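## Task

Find, by the lot numbers marked on the shelf edges under each spot (a number may appear under several spots), one cardboard box from lot 418 and one from lot 414, and set both on the desk so that nothing overhangs its edge. Every other cardboard box must stay on its own shelf. If no box of a lot exists in the room, leave that lot out. The desk must stay roughly where it is, and the robot must not fall or be left leaning, or the task fails.

## Robot and tools

Robot: a Hello Robot Stretch 3 with one arm. It has a two-wheeled base (0.33 m long, 0.34 m wide, rounded back) that pivots about a point 0.05 m behind its front edge, a lift riding a vertical mast, and a telescoping arm that reaches out to the robot's right side. The base cannot slide sideways, so to shift the gripper forward or back you drive the base. Folded and retracted, the wrist pokes 0.06 m beyond the right side and turning sweeps a 0.28 m radius; an unfolded level gripper reaches past that.

Frames: base frame has its origin on the floor between the drive wheels, x ahead, y to the left, z up, in metres. hand_pose is reported in it, at the fingertip meeting point. The odometry frame is the base frame as it stood when the scene began; base_odometry counts wheel turns only (slip shows as travel), heading in rad, left positive.

move: one action per call. Either "base" and/or "joints" (with optional "speeds", "pace", "contact_limits"), or "servos": "reboot" alone. A move with no action just reports state and images (and the scene number).
- base: a single key. {"translate_m": d} is a relative drive of d metres from where the base last reported itself, forward positive, -3 to 3. {"rotate_rad": d} is a relative turn in place, left positive, -6.4 to 6.4.
- joints: absolute targets keyed by name, in the joint's own units. lift_m 0 to 1.1 m; arm_m 0 to 0.52 m extension; wrist_yaw_rad -1.345 to 4.42 (0 along the arm, positive toward the front; 3.0 is folded over the base); wrist_pitch_rad -1.57 to 0.451 (0 level, negative tips fingers down); wrist_roll_rad -2.911 to 2.918 (0 fingers side by side); gripper_m -0.089 to 0.179 (bigger is wider; fingertip gap is 0.007 m below the value nearly shut, 0.025 m below when fully open); head_pan_rad -3.953 to 1.73 (0 forward, positive left, -1.57 faces along the arm); head_tilt_rad -1.53 to 0.419 (negative looks down). Joints named move together and may finish at different times.
- pace: "default" or "max". Default/max top speeds: translate 0.12/0.30 m/s, rotate 0.76/1.90 rad/s, lift 0.11/0.15 m/s, arm 0.14/0.40 m/s. The base is capped at 0.10 m/s and 0.63 rad/s unless lift_m < 0.30, arm_m < 0.03 and wrist_yaw_rad > 2.54 all hold. speeds: per-motion top speed by key, up to the max value.
- contact_limits: motor_effort in percent (1 to 100) that ends a motion with contact_stop; only for the motion commanded in the same call. arm_m takes a number; lift_m takes {"down": v, "up": v} (force beyond free motion; below about 12 may trip with no contact; defaults roughly 32-47 down, 21-36 up). translate_m and rotate_rad get a contact stop only if given one here; each wheel then stops alone and goes slack, which may turn the robot.
- cameras: list from head_camera, nav_camera, wrist_camera, or ["all"]; [] for none. blocking: true (default) returns once everything rests; false returns in about half a second while motion continues, and a later move overrides only what it names.
An unknown key makes a call invalid; an out-of-range value gets it refused. A refusal, or an uncommanded stop during a call, cancels the rest of that reply's move, wait and finished_scene calls. Any motion is cut off after 14 s (time_out).

wait: {"seconds": 0 to 10, optional cameras}. Commands nothing; returns early when running moves come to rest. wait(0) shows an unblocked move's progress in the line "earlier move".
stop: brakes all running motions; they read "stopped" and hold, possibly still pressing on something. Braking needs space.
zoom_image: {"camera", "region": [x0, y0, x1, y1]} in pixels of that camera's latest image, origin top-left, at most 504 by 504.
finished_scene: {"scene": current scene number}. Irreversible; make it the last call of the reply. The result normally says whether the goal was met and states the next task.

Result lines: "move" is "done" or the worst status. base_status/joint_status: done, moving, off_target (resting short and maybe still pushing), contact_stop (that joint goes slack until next commanded), time_out or torque_fault (target dropped). on_its_own lists what happened uncommanded; "held at" is a target, not a reading. motor_effort is percent, positive toward higher values, with the peak of the last action in brackets; positive wheel effort pushes forward. turned_by_wheels and turned_by_imu give rotation since the last result; if they differ by over 0.15 rad, believe the IMU. base_tilt in degrees, forward and right positive, with a few degrees of bias. lidar_m: 12 ranges in 30-degree sectors, first straight ahead, counting counter-clockwise (4th left, 7th behind, 10th right), sensed only in a plane 0.17 m up, so it sees table legs, not tops; "-" means nothing, or something closer than 0.15 m ahead. wrist_depth_mm and head_depth_mm are 7x7 grids of median depth in mm from the top left; the head grid follows the sideways image.

Cameras: head_camera and nav_camera both move with head pan/tilt; wrist_camera rides the gripper. head_camera images need a clockwise quarter turn to be upright, nav_camera images a counterclockwise one. Calibration lines list intrinsics and base-to-camera transforms.

Gripping: close to a gripper_m smaller than the object; lower squeezes harder, and if the stall guard relaxes the grip, send the value again. Open at least 0.05 past the object's width to let go. Neither the reading nor "done" proves a hold.

Cautions: before folding or unfolding the wrist, put lift_m within 0.32-0.95, wrist_pitch_rad at -0.4 and roll near 0; once folded the lift may go to 0.25. With yaw below -0.4 keep pitch at -0.5 or lower. The wrist and head never contact-stop and will fault after sustained strain (fix with servos reboot). Pushing into something solid with the gripper above about 0.45 m, or driving while gripping or hooking something fixed, can tip the robot; if base_tilt grows, back the gripper off. Avoid dropping boxes from height, releasing them while moving, slamming, or shoving the desk or shelves.

Each tool is called after "Emit:" as name(argument=value, ...) on one line, values as JSON.

## Session

Emit:
move()

Emit:
move(joints={"head_pan_rad":-1.57,"head_tilt_rad":-0.2}, cameras=["head_camera","nav_camera"])

Emit:
move(joints={"head_pan_rad":-3.14}, cameras=["nav_camera"])

Emit:
move(joints={"head_pan_rad":1.57}, cameras=["nav_camera"])

Scene clock: 0.00 s.
base_odometry: x=+0.000 y=+0.000 heading=+0.000
turned_by_wheels: +0.000
turned_by_imu: +0.000
base_tilt: forward=-0.3 right=-1.3
lidar_m: 0.73 0.73 0.85 1.53 2.66 1.26 1.01 1.11 1.82 1.63 1.40 0.83
head_depth_mm: 802 792 784 776 768 761 757 / 774 765 758 751 744 737 730 / 748 740 734 728 721 715 708 / 724 715 710 705 699 694 687 / 702 695 689 684 679 672 667 / 681 673 667 664 658 652 648 / 661 655 652 644 640 634 631
base_status: not commanded
joint_positions: lift_m=+0.374 arm_m=+0.001 wrist_yaw_rad=+3.009 wrist_pitch_rad=-0.462 wrist_roll_rad=+0.000 gripper_m=+0.037 head_pan_rad=+0.000 head_tilt_rad=-0.003
joint_status: not commanded
measured_speeds: all 0
motor_effort: left_wheel=-0.4 right_wheel=+0.1 lift_m=+22.4 arm_m=-1.9 wrist_yaw_rad=-1.0 wrist_pitch_rad=+1.9 wrist_roll_rad=-0.1 gripper_m=+0.3 head_pan_rad=+1.2 head_tilt_rad=+6.7
hand_pose: x=+0.0076 y=+0.0712 z=+0.3774 quat_wxyz=(+0.207, +0.697, +0.116, +0.676) (m; base frame)
wrist_depth_mm: - 138 - - - 859 - / - 151 - - - 975 - / - 167 922 - - 937 - / 840 775 203 821 806 791 762 / 698 671 212 657 648 671 666 / 590 599 126 579 128 582 578 / 522 546 287 355 507 509 509
pictures: head_camera (sideways), nav_camera (sideways), wrist_camera
camera_calibration:
head_camera: T_world_to_cam=[[0.049258, -0.0462949, -0.997713, 1.31416], [0.0559933, 0.997482, -0.0435198, 0.0560066], [0.997215, -0.0537216, 0.0517262, -0.117899], [0, 0, 0, 1]] pos_world=[0.0497012, -0.00136013, 1.31969]
nav_camera: T_world_to_cam=[[-0.0233498, 0.0170467, 0.999582, -1.25828], [0.00969844, -0.999804, 0.017277, 0.0275711], [0.99968, 0.0100978, 0.0231799, -0.0831342], [0, 0, 0, 1]] pos_world=[0.0534596, 0.0498547, 1.25921]
wrist_camera: T_world_to_cam=[[0.994963, -0.0965217, -0.0270514, 0.016197], [-0.0806635, -0.610724, -0.787724, 0.37395], [0.0595115, 0.785938, -0.615434, 0.342021], [0, 0, 0, 1]] pos_world=[-0.00630544, -0.0388635, 0.505499]

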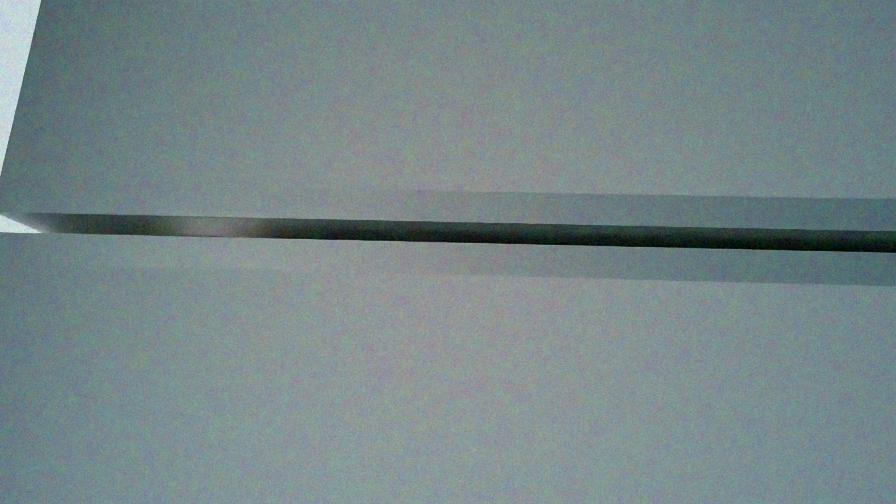

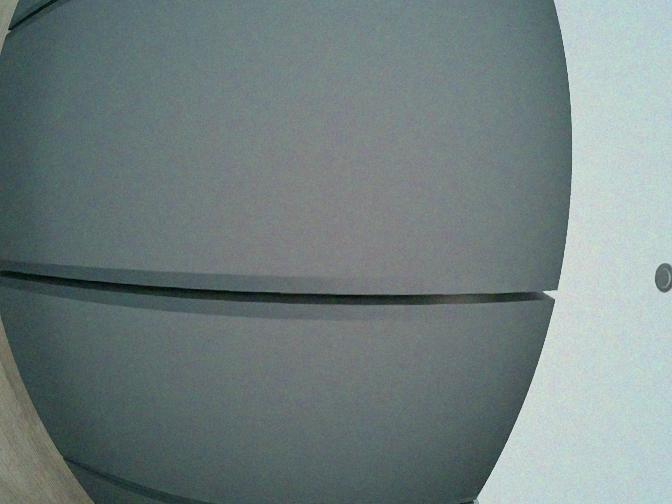

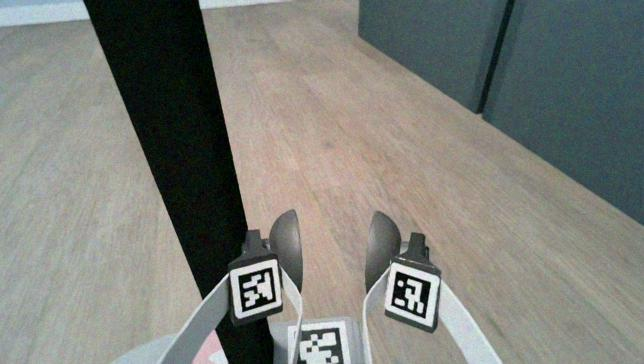

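Scene clock: 1.23 s.
move: done
base_odometry: x=+0.000 y=+0.000 heading=+0.000
turned_by_wheels: +0.000
turned_by_imu: +0.000
base_tilt: forward=-0.3 right=-1.2
lidar_m: 0.73 0.72 0.85 1.53 2.66 1.26 1.01 1.12 1.81 1.62 1.39 0.83
head_depth_mm: 2146 1836 1893 2296 2393 2277 1747 / 2074 2035 2125 2058 2063 2065 1741 / 2022 2027 2135 2180 2203 2229 1725 / 1946 1988 2054 2106 2141 2191 1728 / 1882 1732 1777 1800 1877 1896 1719 / 1817 1815 1888 1905 1941 1979 1675 / 1754 1814 1862 1903 1962 1959 1632
base_status: not commanded
joint_positions: lift_m=+0.374 arm_m=+0.001 wrist_yaw_rad=+3.009 wrist_pitch_rad=-0.462 wrist_roll_rad=+0.000 gripper_m=+0.037 head_pan_rad=-1.607 head_tilt_rad=-0.199
joint_status: all done
measured_speeds: all 0
motor_effort: left_wheel=-0.6(0.7) right_wheel=+0.3(1.1) lift_m=+23.5(23.8) arm_m=-3.6(3.8) wrist_yaw_rad=-1.0(1.1) wrist_pitch_rad=+1.9(2.1) wrist_roll_rad=-0.2(0.3) gripper_m=+0.0(0.8) head_pan_rad=+3.0(5.3) head_tilt_rad=-3.4(8.6)
hand_pose: x=+0.0076 y=+0.0712 z=+0.3774 quat_wxyz=(+0.207, +0.697, +0.116, +0.676) (m; base frame)
wrist_depth_mm: - 138 - - - 855 - / - 151 - - - 969 - / - 167 925 - - 947 - / 832 769 203 807 804 800 762 / 698 675 211 656 652 661 661 / 600 601 126 573 129 577 580 / 523 544 289 354 502 513 511
pictures: head_camera (sideways), nav_camera (sideways)
camera_calibration:
head_camera: T_world_to_cam=[[-0.0409988, 0.14785, -0.98816, 1.30199], [0.995152, -0.0824399, -0.0536237, 0.0633392], [-0.0893921, -0.985568, -0.143753, 0.143254], [0, 0, 0, 1]] pos_world=[0.00315363, -0.0460913, 1.31056]
nav_camera: T_world_to_cam=[[0.0108568, -0.17263, 0.984927, -1.23915], [-0.999617, 0.0232141, 0.0150875, 0.0365793], [-0.0254687, -0.984713, -0.172312, 0.177678], [0, 0, 0, 1]] pos_world=[0.0545437, -0.0398016, 1.25053]

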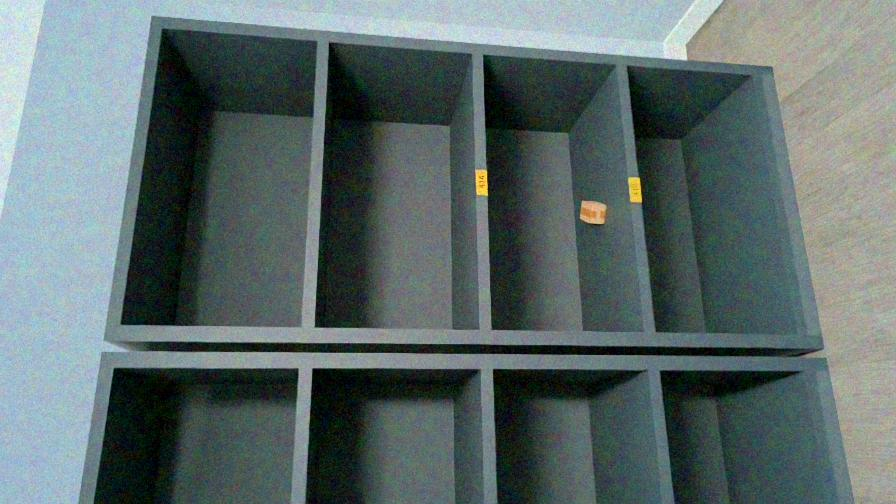

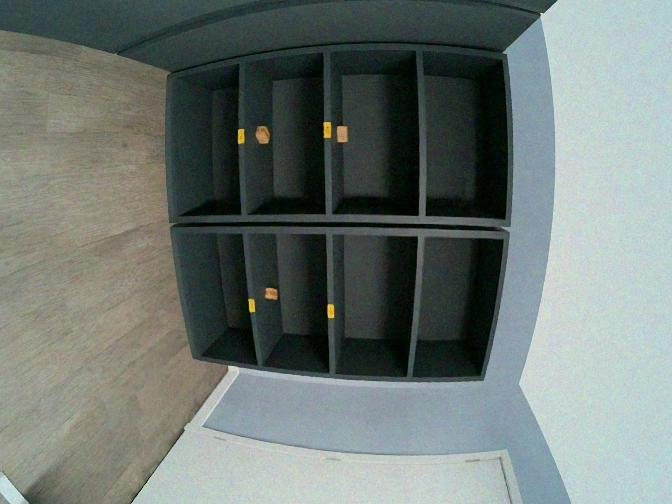

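Scene clock: 3.53 s.
move: done
base_odometry: x=+0.000 y=+0.000 heading=+0.000
turned_by_wheels: +0.000
turned_by_imu: +0.000
base_tilt: forward=-0.3 right=-1.2
lidar_m: 0.72 0.73 0.85 1.53 2.66 1.25 1.01 1.11 1.81 1.63 1.39 0.83
head_depth_mm: 1589 1647 1692 1744 1733 1089 1751 / 1527 1573 1638 1701 1709 1082 1448 / 1498 1537 1581 1646 1666 1074 1601 / 1449 1498 1546 1584 1600 1065 1324 / 1414 1451 1498 1538 1561 1061 1542 / 1376 1411 1444 1501 1533 1058 877 / 1340 1372 1401 1445 1481 1049 871
base_status: not commanded
joint_positions: lift_m=+0.374 arm_m=+0.001 wrist_yaw_rad=+3.009 wrist_pitch_rad=-0.462 wrist_roll_rad=+0.000 gripper_m=+0.037 head_pan_rad=-3.148 head_tilt_rad=-0.200
joint_status: all done
measured_speeds: translate_m=+0.000 rotate_rad=+0.000 lift_m=+0.000 arm_m=+0.000 wrist_yaw_rad=+0.000 wrist_pitch_rad=+0.000 wrist_roll_rad=+0.000 head_pan_rad=+0.024 head_tilt_rad=+0.000
motor_effort: left_wheel=-0.5(1.0) right_wheel=+0.3(1.2) lift_m=+23.0(24.1) arm_m=-6.4(6.4) wrist_yaw_rad=+0.5(2.1) wrist_pitch_rad=+1.8(2.0) wrist_roll_rad=-0.1(0.3) gripper_m=+0.9(0.9) head_pan_rad=+3.9(5.2) head_tilt_rad=-2.7(3.4)
hand_pose: x=+0.0076 y=+0.0712 z=+0.3774 quat_wxyz=(+0.207, +0.697, +0.116, +0.676) (m; base frame)
wrist_depth_mm: - 138 - - - 874 - / - 150 - - - 973 - / - 167 925 - - 923 - / 843 756 203 831 797 800 768 / 705 673 212 665 654 668 661 / 602 593 126 572 128 582 581 / 526 534 286 355 505 514 512
pictures: nav_camera (sideways)
camera_calibration:
nav_camera: T_world_to_cam=[[-0.172836, -0.0159581, 0.984821, -1.23782], [-0.00640793, 0.999866, 0.0150773, 0.03055], [-0.98493, -0.00370475, -0.172915, 0.18425], [0, 0, 0, 1]] pos_world=[-0.0322709, -0.0496166, 1.25043]

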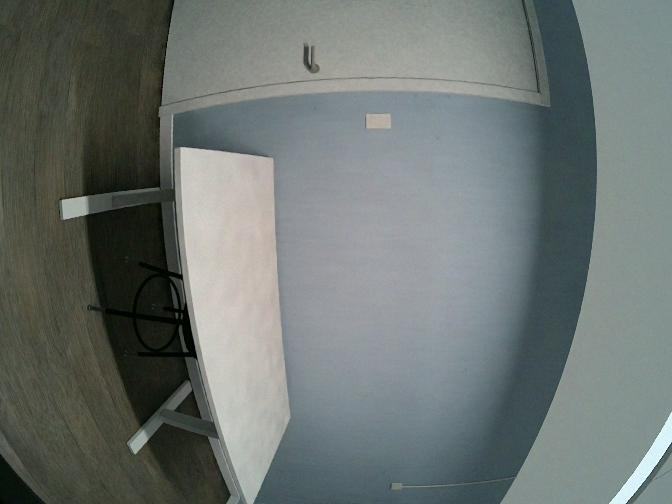

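Scene clock: 7.03 s.
move: done
base_odometry: x=+0.000 y=+0.000 heading=+0.000
turned_by_wheels: +0.000
turned_by_imu: +0.000
base_tilt: forward=-0.3 right=-1.3
lidar_m: 0.73 0.73 0.85 1.52 2.66 1.26 1.01 1.11 1.81 1.63 1.39 0.83
head_depth_mm: 1302 1203 1207 1214 1206 1221 1216 / 2364 1487 1492 1489 1499 1502 1502 / - 2614 2685 2781 2836 2216 1725 / - 2545 2634 2704 2799 2339 1720 / - 2464 2555 2640 2695 2331 1707 / - 2424 2493 2561 2601 2307 1704 / - 2342 2387 2448 2568 2287 1694
base_status: not commanded
joint_positions: lift_m=+0.374 arm_m=+0.001 wrist_yaw_rad=+3.009 wrist_pitch_rad=-0.462 wrist_roll_rad=+0.000 gripper_m=+0.037 head_pan_rad=+1.578 head_tilt_rad=-0.200
joint_status: all done
measured_speeds: translate_m=+0.000 rotate_rad=+0.000 lift_m=+0.000 arm_m=+0.000 wrist_yaw_rad=+0.000 wrist_pitch_rad=+0.000 wrist_roll_rad=+0.000 head_pan_rad=-0.024 head_tilt_rad=+0.000
motor_effort: left_wheel=-0.2(0.8) right_wheel=-0.1(1.1) lift_m=+23.5(24.3) arm_m=-9.6(10.2) wrist_yaw_rad=+0.2(1.6) wrist_pitch_rad=+1.9(2.1) wrist_roll_rad=+0.0(0.3) gripper_m=+0.1(1.1) head_pan_rad=-3.3(7.3) head_tilt_rad=-2.4(3.5)
hand_pose: x=+0.0076 y=+0.0712 z=+0.3774 quat_wxyz=(+0.207, +0.697, +0.116, +0.676) (m; base frame)
wrist_depth_mm: - 138 - - - 847 - / - 150 - - - 975 - / - 167 935 - - 952 - / 837 762 203 817 815 791 768 / 688 669 211 660 661 667 665 / 596 599 126 570 129 581 573 / 528 534 288 354 505 513 506
pictures: nav_camera (sideways)
camera_calibration:
nav_camera: T_world_to_cam=[[-0.0183938, 0.172601, 0.98482, -1.23875], [0.999676, 0.0205022, 0.015078, 0.0244603], [-0.0175885, 0.984778, -0.172922, 0.178421], [0, 0, 0, 1]] pos_world=[-0.0440995, 0.0376025, 1.25043]

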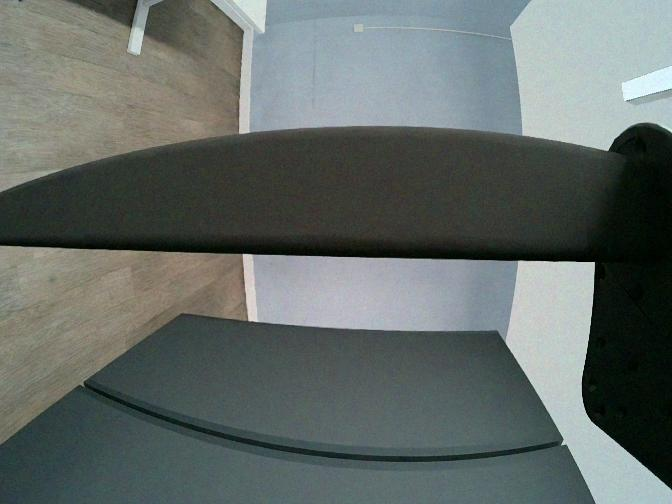

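Emit:
move(joints={"head_pan_rad":-1.45,"head_tilt_rad":-0.35}, cameras=["head_camera"])

Emit:
zoom_image(camera="head_camera", region=[350, 30, 650, 270])

Emit:
move(joints={"head_pan_rad":-1.85,"head_tilt_rad":-0.35}, cameras=["head_camera"])

Emit:
zoom_image(camera="head_camera", region=[330, 100, 630, 340])

Scene clock: 17.20 s.
move: done
base_odometry: x=+0.000 y=+0.000 heading=+0.000
turned_by_wheels: +0.000
turned_by_imu: +0.000
base_tilt: forward=-0.3 right=-1.3
lidar_m: 0.72 0.73 0.85 1.53 2.66 1.26 1.01 1.11 1.81 1.63 1.39 0.83
head_depth_mm: 1835 1953 2065 2144 2129 1901 1483 / 1835 1934 2057 2166 2247 1907 1481 / 1810 1891 1997 2142 2242 1886 1466 / 1416 1489 1659 1687 1829 1860 1455 / 1736 1826 1941 2066 2185 1837 1451 / 1743 1795 1907 2028 2160 1799 1450 / 1704 1791 1884 2011 2049 1781 1431
base_status: not commanded
joint_positions: lift_m=+0.374 arm_m=+0.001 wrist_yaw_rad=+3.009 wrist_pitch_rad=-0.462 wrist_roll_rad=+0.000 gripper_m=+0.037 head_pan_rad=-1.458 head_tilt_rad=-0.354
joint_status: all done
measured_speeds: translate_m=+0.000 rotate_rad=+0.000 lift_m=+0.000 arm_m=+0.000 wrist_yaw_rad=+0.000 wrist_pitch_rad=+0.000 wrist_roll_rad=+0.000 head_pan_rad=+0.024 head_tilt_rad=+0.000
motor_effort: left_wheel=-0.6(0.8) right_wheel=+0.4(1.4) lift_m=+24.2(24.8) arm_m=-12.6(13.2) wrist_yaw_rad=+0.2(1.6) wrist_pitch_rad=+1.9(2.0) wrist_roll_rad=+0.3(0.4) gripper_m=+0.3(1.0) head_pan_rad=+3.9(5.3) head_tilt_rad=+6.1(6.1)
hand_pose: x=+0.0076 y=+0.0712 z=+0.3774 quat_wxyz=(+0.207, +0.697, +0.116, +0.676) (m; base frame)
wrist_depth_mm: - 139 - - - 852 - / - 150 - - - 984 - / - 167 911 - - 938 - / 822 755 203 810 803 793 767 / 711 663 212 659 661 675 668 / 601 594 126 575 129 580 577 / 529 542 287 354 504 513 507
pictures: head_camera (sideways)
camera_calibration:
head_camera: T_world_to_cam=[[-0.0794497, 0.289618, -0.953839, 1.25735], [0.995374, 0.0749082, -0.0601646, 0.0719177], [0.0540257, -0.954207, -0.29423, 0.338167], [0, 0, 0, 1]] pos_world=[0.0100417, -0.0468584, 1.30314]

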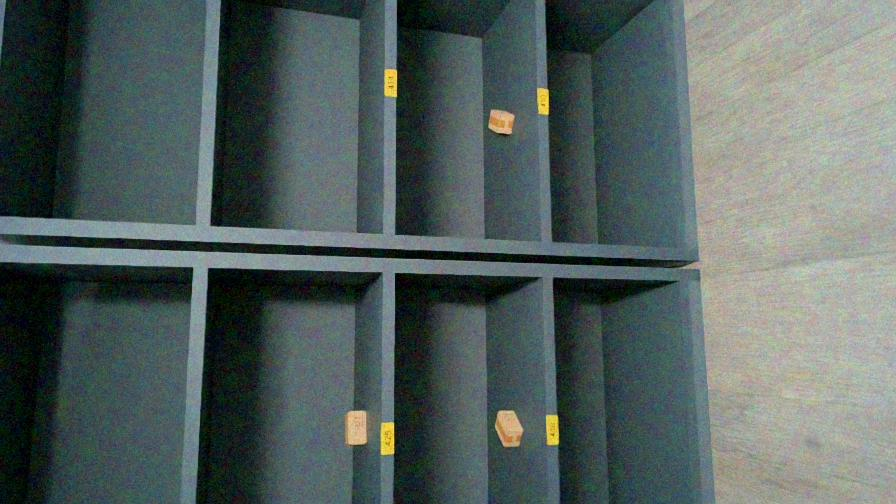

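Scaled by 1.680 from the camera's 896x504 image, which has a finer 1280x720 frame.

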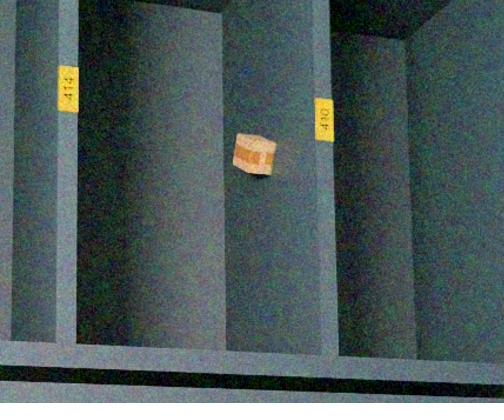

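Scene clock: 18.03 s.
move: done
base_odometry: x=+0.000 y=+0.000 heading=+0.000
turned_by_wheels: +0.000
turned_by_imu: +0.000
base_tilt: forward=-0.3 right=-1.4
lidar_m: 0.73 0.73 0.85 1.53 2.66 1.26 1.01 1.11 1.81 1.62 1.39 0.83
head_depth_mm: 1760 1811 1809 1898 1962 1905 1489 / 1986 2050 2124 2204 2257 1906 1475 / 2156 2246 2375 2517 2504 1884 1477 / 1829 1944 2023 2123 2216 1889 1471 / 1896 2005 2106 2238 2329 1873 1453 / 1796 1906 1985 2132 2185 1857 1455 / 1723 1796 1890 1993 1748 1782 1447
base_status: not commanded
joint_positions: lift_m=+0.374 arm_m=+0.001 wrist_yaw_rad=+3.009 wrist_pitch_rad=-0.462 wrist_roll_rad=+0.000 gripper_m=+0.037 head_pan_rad=-1.859 head_tilt_rad=-0.351
joint_status: all done
measured_speeds: all 0
motor_effort: left_wheel=-0.3(0.8) right_wheel=+0.4(1.2) lift_m=+24.0(24.7) arm_m=-12.6(13.5) wrist_yaw_rad=+0.7(1.7) wrist_pitch_rad=+1.9(2.1) wrist_roll_rad=+0.1(0.3) gripper_m=+0.7(1.0) head_pan_rad=-1.8(4.6) head_tilt_rad=+5.0(7.6)
hand_pose: x=+0.0076 y=+0.0712 z=+0.3774 quat_wxyz=(+0.207, +0.697, +0.116, +0.676) (m; base frame)
wrist_depth_mm: - 139 - - - 863 - / - 150 - - - 968 - / - 168 911 - - 945 - / 823 777 204 810 803 788 758 / 693 671 211 668 655 677 674 / 590 595 126 569 129 589 579 / 529 537 289 355 498 509 507
pictures: head_camera (sideways)
camera_calibration:
head_camera: T_world_to_cam=[[0.0390381, 0.294861, -0.954742, 1.25777], [0.945681, -0.31951, -0.0600094, 0.0719677], [-0.322744, -0.900539, -0.291317, 0.336679], [0, 0, 0, 1]] pos_world=[-0.00849822, -0.0446805, 1.30325]

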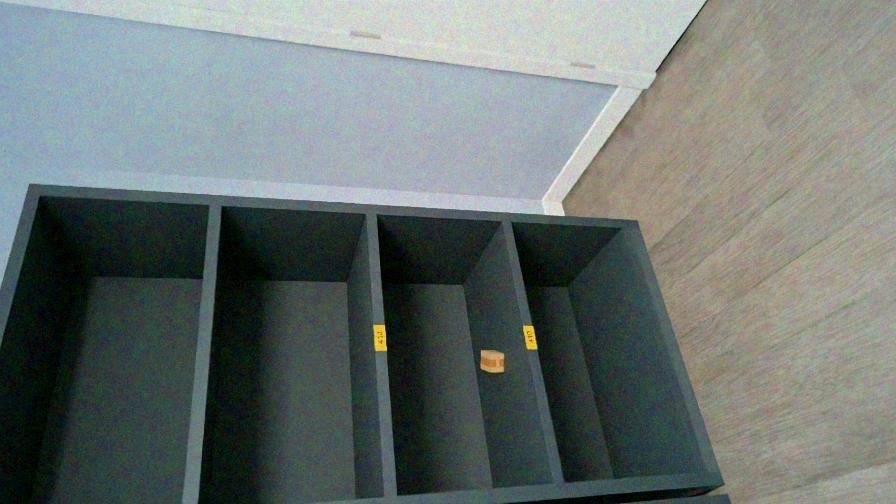

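Scaled by 1.680 from the camera's 896x504 image, which has a finer 1280x720 frame.

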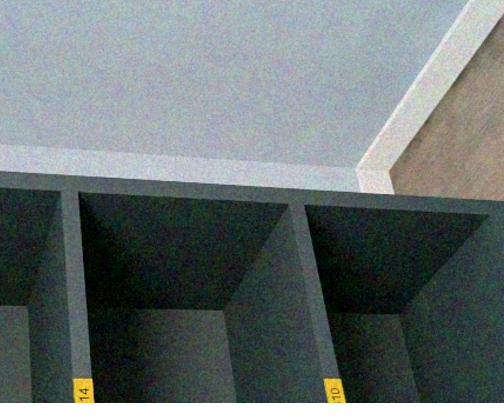

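Emit:
zoom_image(camera="head_camera", region=[360, 310, 420, 370])

Emit:
zoom_image(camera="head_camera", region=[470, 310, 560, 390])

Emit:
move(joints={"head_pan_rad":-1.3,"head_tilt_rad":-0.35}, cameras=["head_camera"])

Emit:
zoom_image(camera="head_camera", region=[330, 260, 450, 380])

Emit:
zoom_image(camera="head_camera", region=[480, 260, 600, 380])

Scaled by 8.400 from the camera's 896x504 image, which has a finer 1280x720 frame.

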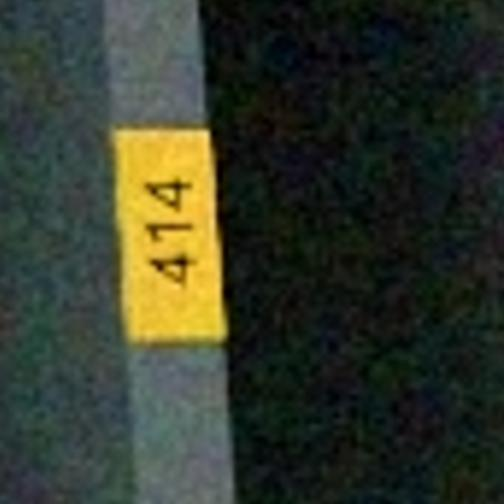

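Scaled by 5.600 from the camera's 896x504 image, which has a finer 1280x720 frame.

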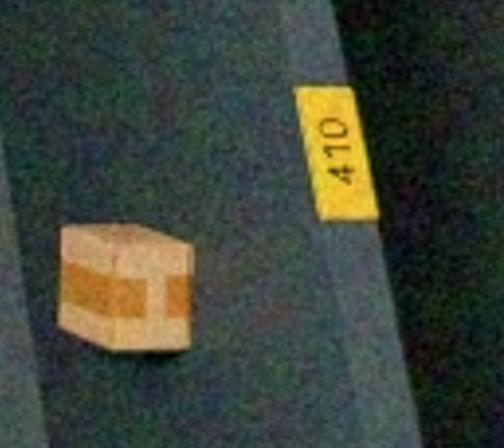

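Scene clock: 29.93 s.
move: done
base_odometry: x=+0.000 y=+0.000 heading=+0.000
turned_by_wheels: +0.000
turned_by_imu: +0.000
base_tilt: forward=-0.4 right=-1.1
lidar_m: 0.72 0.72 0.85 1.53 2.66 1.26 1.01 1.11 1.81 1.62 1.40 0.83
head_depth_mm: 1755 1818 1933 2078 2157 1845 1500 / 1394 1478 1919 2037 2139 1853 1472 / 1696 1829 1939 1915 1779 1812 1477 / 1782 1850 1947 2077 2118 1839 1471 / 1786 1856 1945 2073 2194 1853 1462 / 1792 1843 1954 2084 2183 1842 1455 / 1614 1631 1668 1727 1800 1774 1438
base_status: not commanded
joint_positions: lift_m=+0.374 arm_m=+0.001 wrist_yaw_rad=+3.009 wrist_pitch_rad=-0.462 wrist_roll_rad=+0.000 gripper_m=+0.037 head_pan_rad=-1.283 head_tilt_rad=-0.350
joint_status: all done
measured_speeds: all 0
motor_effort: left_wheel=-0.1(0.8) right_wheel=+0.8(0.9) lift_m=+24.6(25.2) arm_m=-11.8(12.8) wrist_yaw_rad=-0.5(1.5) wrist_pitch_rad=+2.0(2.0) wrist_roll_rad=-0.2(0.3) gripper_m=+0.6(0.9) head_pan_rad=+0.9(5.6) head_tilt_rad=+5.6(8.7)
hand_pose: x=+0.0076 y=+0.0712 z=+0.3774 quat_wxyz=(+0.207, +0.697, +0.116, +0.676) (m; base frame)
wrist_depth_mm: - 138 - - - 886 - / - 151 - - - 971 - / - 167 921 - - 944 - / 844 751 204 811 806 802 768 / 695 677 212 661 657 670 666 / 598 594 126 574 129 583 581 / 527 535 287 353 503 509 510
pictures: head_camera (sideways)
camera_calibration:
head_camera: T_world_to_cam=[[-0.127396, 0.26754, -0.955088, 1.25928], [0.967239, 0.246697, -0.0599117, 0.0717462], [0.219589, -0.931431, -0.290203, 0.331932], [0, 0, 0, 1]] pos_world=[0.0181427, -0.0454351, 1.30335]

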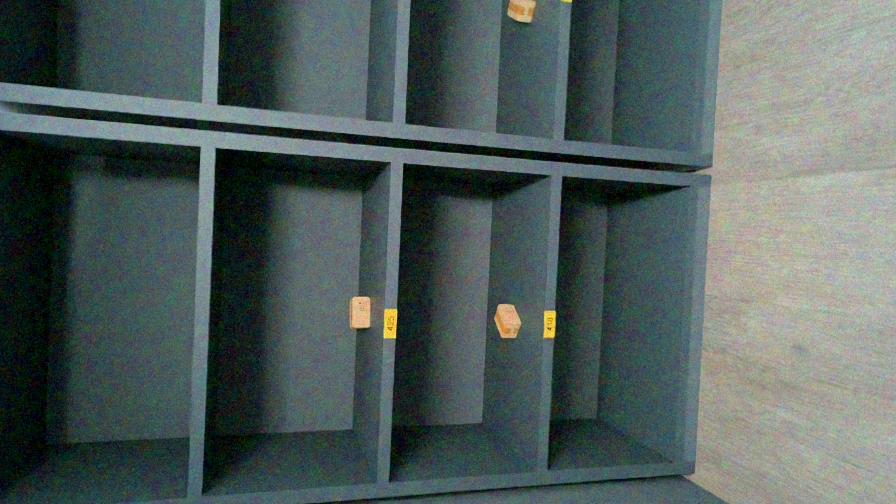

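Scaled by 4.200 from the camera's 896x504 image, which has a finer 1280x720 frame.

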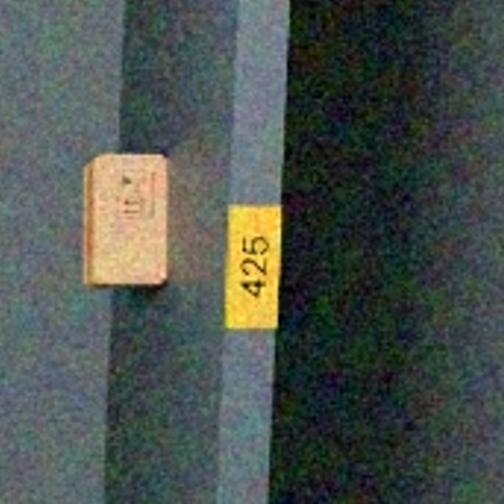

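Scaled by 4.200 from the camera's 896x504 image, which has a finer 1280x720 frame.

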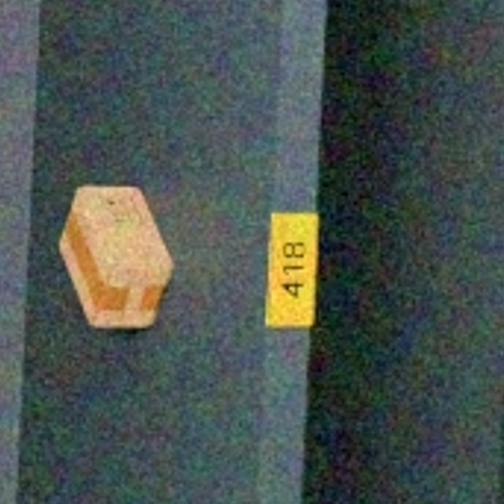

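Emit:
move(joints={"head_pan_rad":-0.8,"head_tilt_rad":-0.3}, cameras=["nav_camera"])

Emit:
move(joints={"head_pan_rad":0.8}, cameras=["nav_camera"])

Emit:
move(joints={"head_pan_rad":-2.4,"head_tilt_rad":-0.4}, cameras=["nav_camera","head_camera"])

Emit:
move(joints={"head_pan_rad":-3.3,"head_tilt_rad":-0.4}, cameras=["head_camera"])

Scene clock: 54.60 s.
move: done
base_odometry: x=+0.000 y=+0.000 heading=+0.000
turned_by_wheels: +0.000
turned_by_imu: +0.000
base_tilt: forward=-0.4 right=-1.3
lidar_m: 0.72 0.73 0.85 1.53 2.66 1.26 1.01 1.11 1.81 1.63 1.39 0.83
head_depth_mm: 1645 1810 1914 1971 1923 1943 1562 / 1662 1763 1964 2028 2039 1916 1555 / 1490 1554 1627 1741 1823 1907 1550 / 1217 1278 1349 1437 1538 1655 1540 / 1029 1079 1133 1196 1262 1337 1401 / 899 937 973 1023 1076 1126 1187 / 798 825 858 891 927 970 1012
base_status: not commanded
joint_positions: lift_m=+0.374 arm_m=+0.001 wrist_yaw_rad=+3.009 wrist_pitch_rad=-0.462 wrist_roll_rad=+0.000 gripper_m=+0.037 head_pan_rad=-0.791 head_tilt_rad=-0.299
joint_status: all done
measured_speeds: all 0
motor_effort: left_wheel=-0.3(0.5) right_wheel=+0.3(1.1) lift_m=+24.7(25.5) arm_m=-11.8(12.6) wrist_yaw_rad=-1.0(1.3) wrist_pitch_rad=+1.9(2.0) wrist_roll_rad=+0.1(0.3) gripper_m=+0.5(1.0) head_pan_rad=+1.8(7.0) head_tilt_rad=+4.9(7.4)
hand_pose: x=+0.0076 y=+0.0712 z=+0.3774 quat_wxyz=(+0.207, +0.697, +0.116, +0.676) (m; base frame)
wrist_depth_mm: - 139 - - - 841 - / - 151 - - - 970 - / - 167 927 - - 933 - / 829 769 204 810 792 796 770 / 709 676 211 655 657 678 670 / 603 602 126 577 129 585 581 / 528 542 287 352 504 513 509
pictures: nav_camera (sideways)
camera_calibration:
nav_camera: T_world_to_cam=[[0.201419, -0.179529, 0.962912, -1.21152], [-0.701011, -0.713019, 0.0136975, 0.036604], [0.684115, -0.677771, -0.269467, 0.29975], [0, 0, 0, 1]] pos_world=[0.064618, 0.0117597, 1.24685]

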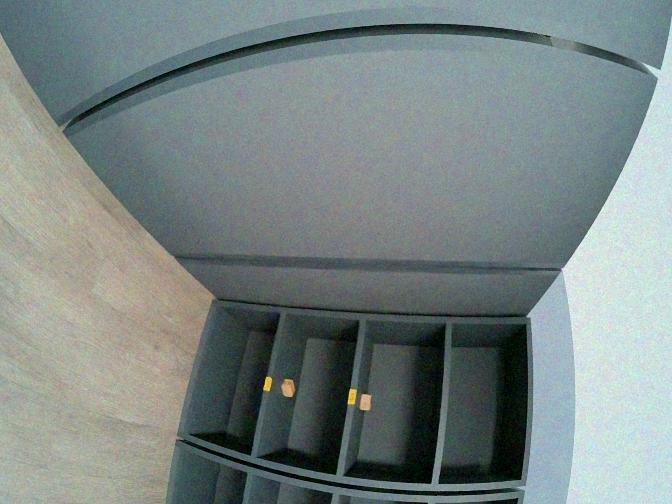

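Scene clock: 55.83 s.
move: done
base_odometry: x=+0.000 y=+0.000 heading=+0.000
turned_by_wheels: +0.000
turned_by_imu: +0.000
base_tilt: forward=-0.2 right=-1.4
lidar_m: 0.73 0.73 0.85 1.53 2.66 1.26 1.01 1.12 1.82 1.63 1.39 0.83
head_depth_mm: 612 631 652 679 704 736 768 / 649 671 698 728 757 791 827 / 689 717 745 781 814 851 891 / 741 770 801 839 877 923 974 / 792 828 869 913 960 1015 1073 / 858 907 953 1007 1060 1125 1195 / 931 982 1039 1102 1175 1251 1351
base_status: not commanded
joint_positions: lift_m=+0.374 arm_m=+0.001 wrist_yaw_rad=+3.009 wrist_pitch_rad=-0.462 wrist_roll_rad=+0.000 gripper_m=+0.037 head_pan_rad=+0.840 head_tilt_rad=-0.299
joint_status: all done
measured_speeds: translate_m=+0.000 rotate_rad=+0.000 lift_m=+0.000 arm_m=+0.000 wrist_yaw_rad=+0.000 wrist_pitch_rad=+0.000 wrist_roll_rad=+0.000 head_pan_rad=-0.024 head_tilt_rad=+0.000
motor_effort: left_wheel=-0.2(0.7) right_wheel=+0.4(1.1) lift_m=+25.0(25.6) arm_m=-11.6(12.4) wrist_yaw_rad=-0.9(1.4) wrist_pitch_rad=+1.9(2.0) wrist_roll_rad=+0.0(0.3) gripper_m=+0.8(0.9) head_pan_rad=-3.0(6.0) head_tilt_rad=+3.9(5.5)
hand_pose: x=+0.0076 y=+0.0712 z=+0.3774 quat_wxyz=(+0.207, +0.697, +0.116, +0.676) (m; base frame)
wrist_depth_mm: - 138 - - - 860 - / - 151 - - - 972 - / - 167 905 - - 959 - / 829 765 203 814 810 807 766 / 705 673 212 658 655 677 668 / 605 597 126 564 129 577 576 / 531 539 288 355 502 513 510
pictures: nav_camera (sideways)
camera_calibration:
nav_camera: T_world_to_cam=[[0.167061, 0.211894, 0.962908, -1.21128], [0.754045, -0.65668, 0.0136827, 0.0277493], [0.635222, 0.72379, -0.269483, 0.300131], [0, 0, 0, 1]] pos_world=[-0.00921603, 0.0576541, 1.24685]

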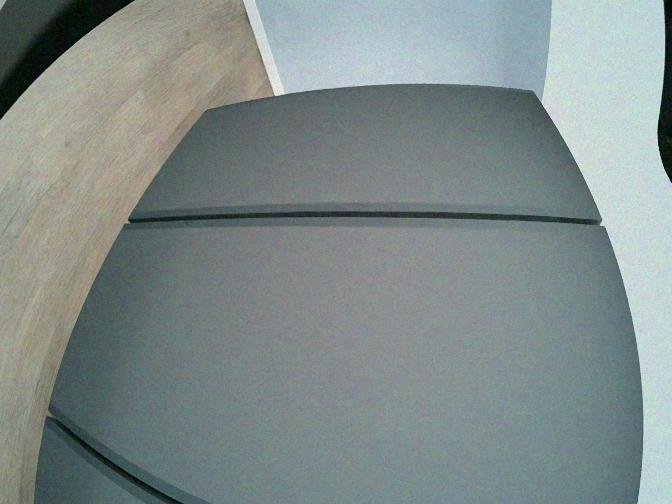

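Scene clock: 58.77 s.
move: done
base_odometry: x=+0.000 y=+0.000 heading=+0.000
turned_by_wheels: +0.000
turned_by_imu: +0.000
base_tilt: forward=-0.4 right=-1.3
lidar_m: 0.73 0.73 0.85 1.53 2.66 1.26 1.01 1.12 1.82 1.63 1.39 0.83
head_depth_mm: 1298 1368 1435 1511 1118 925 1350 / 1341 1420 1506 1599 1703 1733 1419 / 1417 1487 1571 1678 1790 1794 1415 / 1487 1560 1672 1791 1919 1770 1407 / 1560 1661 1777 1896 2063 1768 1400 / 1646 1778 1897 2059 2166 1767 1395 / 1782 1903 2070 2228 2305 1750 1386
base_status: not commanded
joint_positions: lift_m=+0.374 arm_m=+0.001 wrist_yaw_rad=+3.009 wrist_pitch_rad=-0.462 wrist_roll_rad=+0.000 gripper_m=+0.037 head_pan_rad=-2.408 head_tilt_rad=-0.400
joint_status: all done
measured_speeds: translate_m=+0.000 rotate_rad=+0.000 lift_m=+0.000 arm_m=+0.000 wrist_yaw_rad=+0.000 wrist_pitch_rad=+0.000 wrist_roll_rad=+0.000 head_pan_rad=+0.024 head_tilt_rad=+0.000
motor_effort: left_wheel=-0.2(0.8) right_wheel=+0.7(1.5) lift_m=+25.0(25.6) arm_m=-11.3(12.5) wrist_yaw_rad=-0.6(1.7) wrist_pitch_rad=+2.0(2.0) wrist_roll_rad=-0.3(0.3) gripper_m=+0.8(1.0) head_pan_rad=+3.4(5.4) head_tilt_rad=-4.1(6.9)
hand_pose: x=+0.0076 y=+0.0712 z=+0.3774 quat_wxyz=(+0.207, +0.697, +0.116, +0.676) (m; base frame)
wrist_depth_mm: - 139 - - - 850 - / - 151 - - - 989 - / - 167 939 - - 941 - / 832 778 204 816 811 801 768 / 695 671 212 673 667 666 660 / 592 604 126 574 129 585 578 / 531 534 289 354 505 513 513
pictures: head_camera (sideways), nav_camera (sideways)
camera_calibration:
head_camera: T_world_to_cam=[[0.221664, 0.262146, -0.939226, 1.23646], [0.641988, -0.764221, -0.0617868, 0.076213], [-0.733973, -0.589276, -0.337695, 0.399578], [0, 0, 0, 1]] pos_world=[-0.0297274, -0.0304281, 1.30096]
nav_camera: T_world_to_cam=[[-0.259602, -0.256944, 0.930906, -1.1669], [-0.681009, 0.732174, 0.0121779, 0.0385009], [-0.684714, -0.630794, -0.365055, 0.4325], [0, 0, 0, 1]] pos_world=[0.0194291, -0.0551988, 1.24369]

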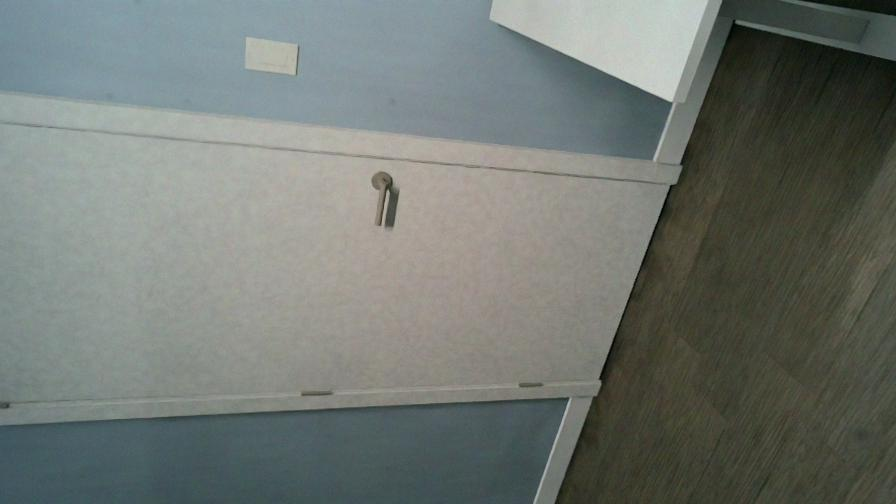

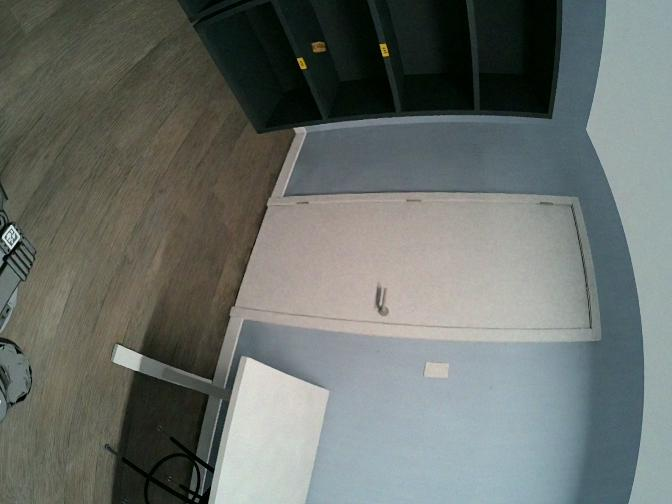

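Scene clock: 59.80 s.
move: done
base_odometry: x=+0.000 y=+0.000 heading=+0.000
turned_by_wheels: +0.000
turned_by_imu: +0.000
base_tilt: forward=-0.2 right=-1.2
lidar_m: 0.73 0.72 0.85 1.53 2.66 1.26 1.01 1.11 1.81 1.63 1.39 0.83
head_depth_mm: 1676 1814 1961 1769 1318 1781 1428 / 1589 1717 1847 1753 1245 1794 1417 / 1514 1616 1756 1719 1167 1716 1411 / 1443 1541 1658 1696 1094 1765 1369 / 1393 1474 1580 1619 1083 1640 1392 / 1329 1410 1505 1535 1076 1630 1388 / 1263 1355 1432 1504 1061 1567 1339
base_status: not commanded
joint_positions: lift_m=+0.374 arm_m=+0.001 wrist_yaw_rad=+3.009 wrist_pitch_rad=-0.462 wrist_roll_rad=+0.000 gripper_m=+0.037 head_pan_rad=-3.323 head_tilt_rad=-0.400
joint_status: all done
measured_speeds: all 0
motor_effort: left_wheel=+0.1(0.6) right_wheel=+0.3(1.1) lift_m=+24.5(25.7) arm_m=-10.8(12.1) wrist_yaw_rad=+0.2(1.2) wrist_pitch_rad=+1.9(2.1) wrist_roll_rad=+0.0(0.3) gripper_m=+0.1(0.9) head_pan_rad=+1.2(4.7) head_tilt_rad=-3.8(5.7)
hand_pose: x=+0.0076 y=+0.0712 z=+0.3774 quat_wxyz=(+0.207, +0.697, +0.116, +0.676) (m; base frame)
wrist_depth_mm: - 138 - - - 867 - / - 150 - - - 983 - / - 167 927 - - 947 - / 831 764 203 796 808 802 758 / 699 667 211 657 655 680 662 / 598 596 126 576 129 582 578 / 523 537 288 355 501 508 511
pictures: head_camera (sideways)
camera_calibration:
head_camera: T_world_to_cam=[[0.343237, -0.0157101, -0.939117, 1.23551], [-0.213779, -0.974924, -0.0618247, 0.0814148], [-0.914597, 0.221984, -0.337988, 0.401019], [0, 0, 0, 1]] pos_world=[-0.0398962, 0.00976334, 1.30086]

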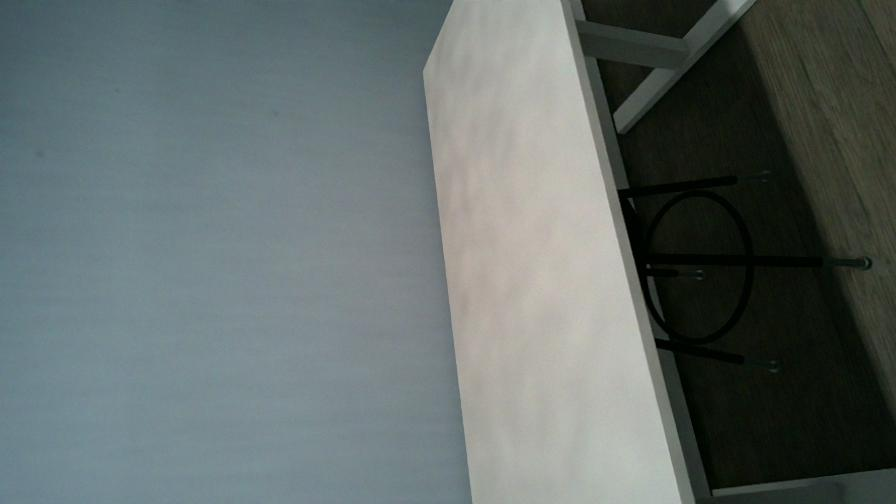

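Emit:
move(base={"rotate_rad":-1.099})

Emit:
move(base={"translate_m":1.09})

Emit:
move(base={"rotate_rad":1.284}, joints={"lift_m":0.62,"head_pan_rad":-1.6,"head_tilt_rad":-0.7})

Emit:
move(joints={"wrist_yaw_rad":0,"wrist_pitch_rad":-0.4,"gripper_m":0.15}, cameras=["head_camera","wrist_camera"])

Scene clock: 130.27 s.
move: done
base_odometry: x=+0.000 y=+0.000 heading=-1.099
turned_by_wheels: -1.099
turned_by_imu: -1.080
base_tilt: forward=-0.3 right=-1.1
lidar_m: 1.49 0.85 0.73 0.73 0.83 1.43 2.66 1.26 1.01 1.11 1.77 1.63
head_depth_mm: 2215 2350 2483 2669 2484 1804 1427 / 2224 2387 2527 2713 2468 1791 1421 / 2237 2398 2539 2710 2428 1774 1409 / 2257 2363 2565 2730 2394 1769 1401 / 2285 2416 2585 2759 2381 1744 1407 / 2313 2457 2603 2806 2371 1760 1397 / 2328 2472 2627 2843 2357 1748 1391
base_status: done
joint_positions: lift_m=+0.374 arm_m=+0.001 wrist_yaw_rad=+3.009 wrist_pitch_rad=-0.462 wrist_roll_rad=+0.000 gripper_m=+0.037 head_pan_rad=-3.300 head_tilt_rad=-0.400
joint_status: not commanded
measured_speeds: all 0
motor_effort: left_wheel=+7.9(11.4) right_wheel=-9.0(12.9) lift_m=+25.4(26.3) arm_m=-13.0(13.3) wrist_yaw_rad=-0.4(1.3) wrist_pitch_rad=+2.0(2.1) wrist_roll_rad=+0.0(0.3) gripper_m=+0.7(0.9) head_pan_rad=+2.9(4.1) head_tilt_rad=-2.4(3.6)
hand_pose: x=+0.0076 y=+0.0712 z=+0.3774 quat_wxyz=(+0.207, +0.697, +0.116, +0.676) (m; base frame)
wrist_depth_mm: - 139 - - - - - / - 150 162 - - - - / - 167 176 - - - - / 847 772 203 811 798 797 777 / 695 676 212 665 657 671 669 / 604 602 126 571 129 589 576 / 525 539 287 355 499 513 509
pictures: none

Scene clock: 142.30 s.
move: done
base_odometry: x=+0.496 y=-0.971 heading=-1.098
turned_by_wheels: +0.000
turned_by_imu: +0.000
base_tilt: forward=-0.5 right=-1.1
lidar_m: 0.81 0.54 0.46 0.46 0.53 0.90 3.67 1.71 1.81 1.49 0.72 0.87
head_depth_mm: 1841 1758 1673 1584 1529 1471 1343 / 3109 3257 3436 2647 2233 1803 1426 / 3095 3327 3525 3688 2432 1772 1410 / 3102 3343 3593 3694 2378 1772 1410 / 3204 3416 3605 3647 2401 1751 1400 / 3235 3408 3600 3602 2347 1752 1393 / 3231 3400 3624 3608 2369 1748 1390
base_status: done
joint_positions: lift_m=+0.374 arm_m=+0.001 wrist_yaw_rad=+3.009 wrist_pitch_rad=-0.462 wrist_roll_rad=+0.000 gripper_m=+0.037 head_pan_rad=-3.300 head_tilt_rad=-0.400
joint_status: not commanded
measured_speeds: all 0
motor_effort: left_wheel=+7.4(13.2) right_wheel=+0.8(10.6) lift_m=+26.2(27.4) arm_m=-10.7(13.4) wrist_yaw_rad=-0.1(2.1) wrist_pitch_rad=+1.8(2.1) wrist_roll_rad=-0.1(0.3) gripper_m=+0.6(1.1) head_pan_rad=+2.9(3.9) head_tilt_rad=-0.4(3.1)
hand_pose: x=+0.0076 y=+0.0712 z=+0.3774 quat_wxyz=(+0.207, +0.697, +0.116, +0.676) (m; base frame)
wrist_depth_mm: - 138 - - - 433 427 / - 151 161 - - 470 455 / - 167 175 - - 533 - / - 187 192 - 613 - - / 697 686 211 647 634 639 - / 602 594 126 574 128 583 577 / 522 536 288 353 500 514 508
pictures: none

Scene clock: 145.47 s.
move: done
base_odometry: x=+0.496 y=-0.971 heading=+0.185
turned_by_wheels: +1.284
turned_by_imu: +1.264
base_tilt: forward=-0.4 right=-1.1
lidar_m: 0.46 0.47 0.62 1.52 1.89 1.71 1.81 1.49 0.72 1.02 0.68 0.48
head_depth_mm: 857 929 707 1020 970 1084 1172 / 851 935 699 1202 989 1242 1178 / 844 934 689 1186 987 1269 1173 / 836 917 682 1171 980 1261 1156 / 831 902 673 1164 972 1245 1140 / 823 898 665 1149 965 1249 1140 / 818 887 656 1135 956 1214 1135
base_status: done
joint_positions: lift_m=+0.620 arm_m=+0.001 wrist_yaw_rad=+3.009 wrist_pitch_rad=-0.462 wrist_roll_rad=+0.000 gripper_m=+0.037 head_pan_rad=-1.598 head_tilt_rad=-0.702
joint_status: all done
measured_speeds: all 0
motor_effort: left_wheel=-8.6(12.6) right_wheel=+8.3(13.3) lift_m=+30.5(33.8) arm_m=-12.6(13.3) wrist_yaw_rad=-0.4(1.6) wrist_pitch_rad=+2.0(2.1) wrist_roll_rad=+0.1(0.4) gripper_m=+0.5(1.0) head_pan_rad=-2.9(5.0) head_tilt_rad=+3.1(7.4)
hand_pose: x=+0.0076 y=+0.0711 z=+0.6228 quat_wxyz=(+0.208, +0.697, +0.116, +0.676) (m; base frame)
wrist_depth_mm: - 138 - - - - - / - 151 - - - - - / - 167 - - - - - / - - 204 - - - - / - - 211 980 993 - - / 881 880 126 854 129 840 - / 789 766 288 771 736 759 -
pictures: none

Scene clock: 147.97 s.
move: done
base_odometry: x=+0.496 y=-0.971 heading=+0.185
turned_by_wheels: +0.000
turned_by_imu: +0.000
base_tilt: forward=-0.3 right=-1.2
lidar_m: 0.46 0.47 0.62 1.51 1.89 1.72 1.81 1.50 0.72 1.02 0.68 0.48
head_depth_mm: 858 930 712 1011 964 1077 1173 / 848 935 702 1190 994 1251 1183 / 843 927 693 1181 987 1270 1151 / 837 918 685 1178 986 1260 478 / 833 899 675 1158 972 1247 1141 / 826 899 666 1145 967 1221 1136 / 816 888 661 1135 959 1211 1127
base_status: not commanded
joint_positions: lift_m=+0.620 arm_m=+0.001 wrist_yaw_rad=+0.003 wrist_pitch_rad=-0.420 wrist_roll_rad=+0.000 gripper_m=+0.150 head_pan_rad=-1.600 head_tilt_rad=-0.700
joint_status: all done
measured_speeds: all 0
motor_effort: left_wheel=-8.3(9.1) right_wheel=+7.8(9.9) lift_m=+28.4(31.2) arm_m=-11.1(13.5) wrist_yaw_rad=-3.6(7.4) wrist_pitch_rad=+3.2(5.5) wrist_roll_rad=-0.1(0.3) gripper_m=+0.7(82.3) head_pan_rad=-3.4(3.6) head_tilt_rad=+3.0(3.9)
hand_pose: x=-0.0208 y=-0.3696 z=+0.6321 quat_wxyz=(+0.692, +0.149, -0.691, -0.147) (m; base frame)
wrist_depth_mm: - 699 - - - 710 - / - - - 514 - - - / - - - - - - - / - - - - - - - / - 147 - - - 141 - / - 126 - - - 124 124 / - 118 - - - - 111
pictures: head_camera (sideways), wrist_camera
camera_calibration:
head_camera: T_world_to_cam=[[-0.0286903, 0.603685, -0.796707, 1.05201], [0.996624, -0.044066, -0.0692794, 0.0836642], [-0.0769306, -0.796004, -0.600382, 0.737368], [0, 0, 0, 1]] pos_world=[0.00352709, -0.0444492, 1.28665]
wrist_camera: T_world_to_cam=[[-0.998878, -0.0398819, -0.0255374, -0.01278], [-0.00250032, 0.582909, -0.812534, 0.761649], [0.0472913, -0.811558, -0.582355, 0.235301], [0, 0, 0, 1]] pos_world=[-0.021989, -0.253521, 0.755568]

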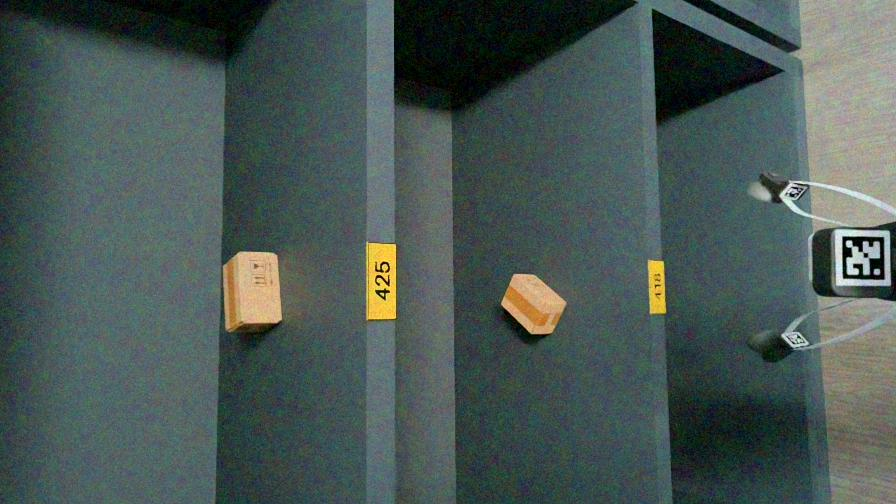

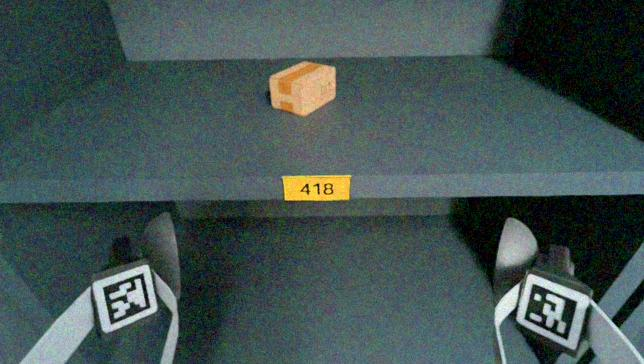

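Emit:
move(joints={"wrist_pitch_rad":-0.7,"wrist_yaw_rad":-0.47,"lift_m":0.82}, cameras=["wrist_camera"])

Scene clock: 179.53 s.
move: done
base_odometry: x=+0.496 y=-0.971 heading=+0.185
turned_by_wheels: +0.000
turned_by_imu: +0.000
base_tilt: forward=-0.3 right=-1.3
lidar_m: 0.46 0.47 0.62 1.51 1.89 1.71 1.81 1.49 0.72 1.02 0.68 0.48
head_depth_mm: 852 929 711 1010 966 1060 - / 850 934 701 1194 998 1277 - / 841 931 690 1189 990 888 - / 840 919 686 1175 980 1201 - / 830 904 677 1164 974 1258 1141 / 826 905 668 1146 967 1224 1143 / 818 886 661 1141 960 1214 1135
base_status: not commanded
joint_positions: lift_m=+0.820 arm_m=+0.001 wrist_yaw_rad=-0.467 wrist_pitch_rad=-0.709 wrist_roll_rad=+0.000 gripper_m=+0.150 head_pan_rad=-1.600 head_tilt_rad=-0.700
joint_status: all done
measured_speeds: all 0
motor_effort: left_wheel=-8.6(9.0) right_wheel=+8.9(9.2) lift_m=+30.1(34.0) arm_m=-8.7(10.0) wrist_yaw_rad=-2.5(6.1) wrist_pitch_rad=+1.2(3.5) wrist_roll_rad=+0.1(0.3) gripper_m=+0.5(1.0) head_pan_rad=-2.5(3.8) head_tilt_rad=+2.7(3.9)
hand_pose: x=-0.1021 y=-0.3052 z=+0.7736 quat_wxyz=(+0.589, +0.086, -0.702, -0.393) (m; base frame)
wrist_depth_mm: - - - 763 - - 738 / - 564 - - 609 - - / - 541 - - 678 - - / - - - - 963 - - / - 146 - - - - - / - 125 - 912 937 124 896 / - 119 847 857 866 818 114
pictures: wrist_camera
camera_calibration:
wrist_camera: T_world_to_cam=[[-0.904531, 0.424975, -0.0349211, 0.0710779], [0.355158, 0.705539, -0.613251, 0.758527], [-0.235978, -0.567107, -0.789116, 0.579493], [0, 0, 0, 1]] pos_world=[-0.0683575, -0.236743, 0.924937]

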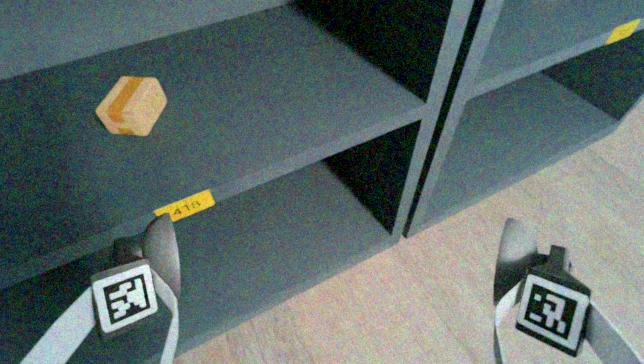

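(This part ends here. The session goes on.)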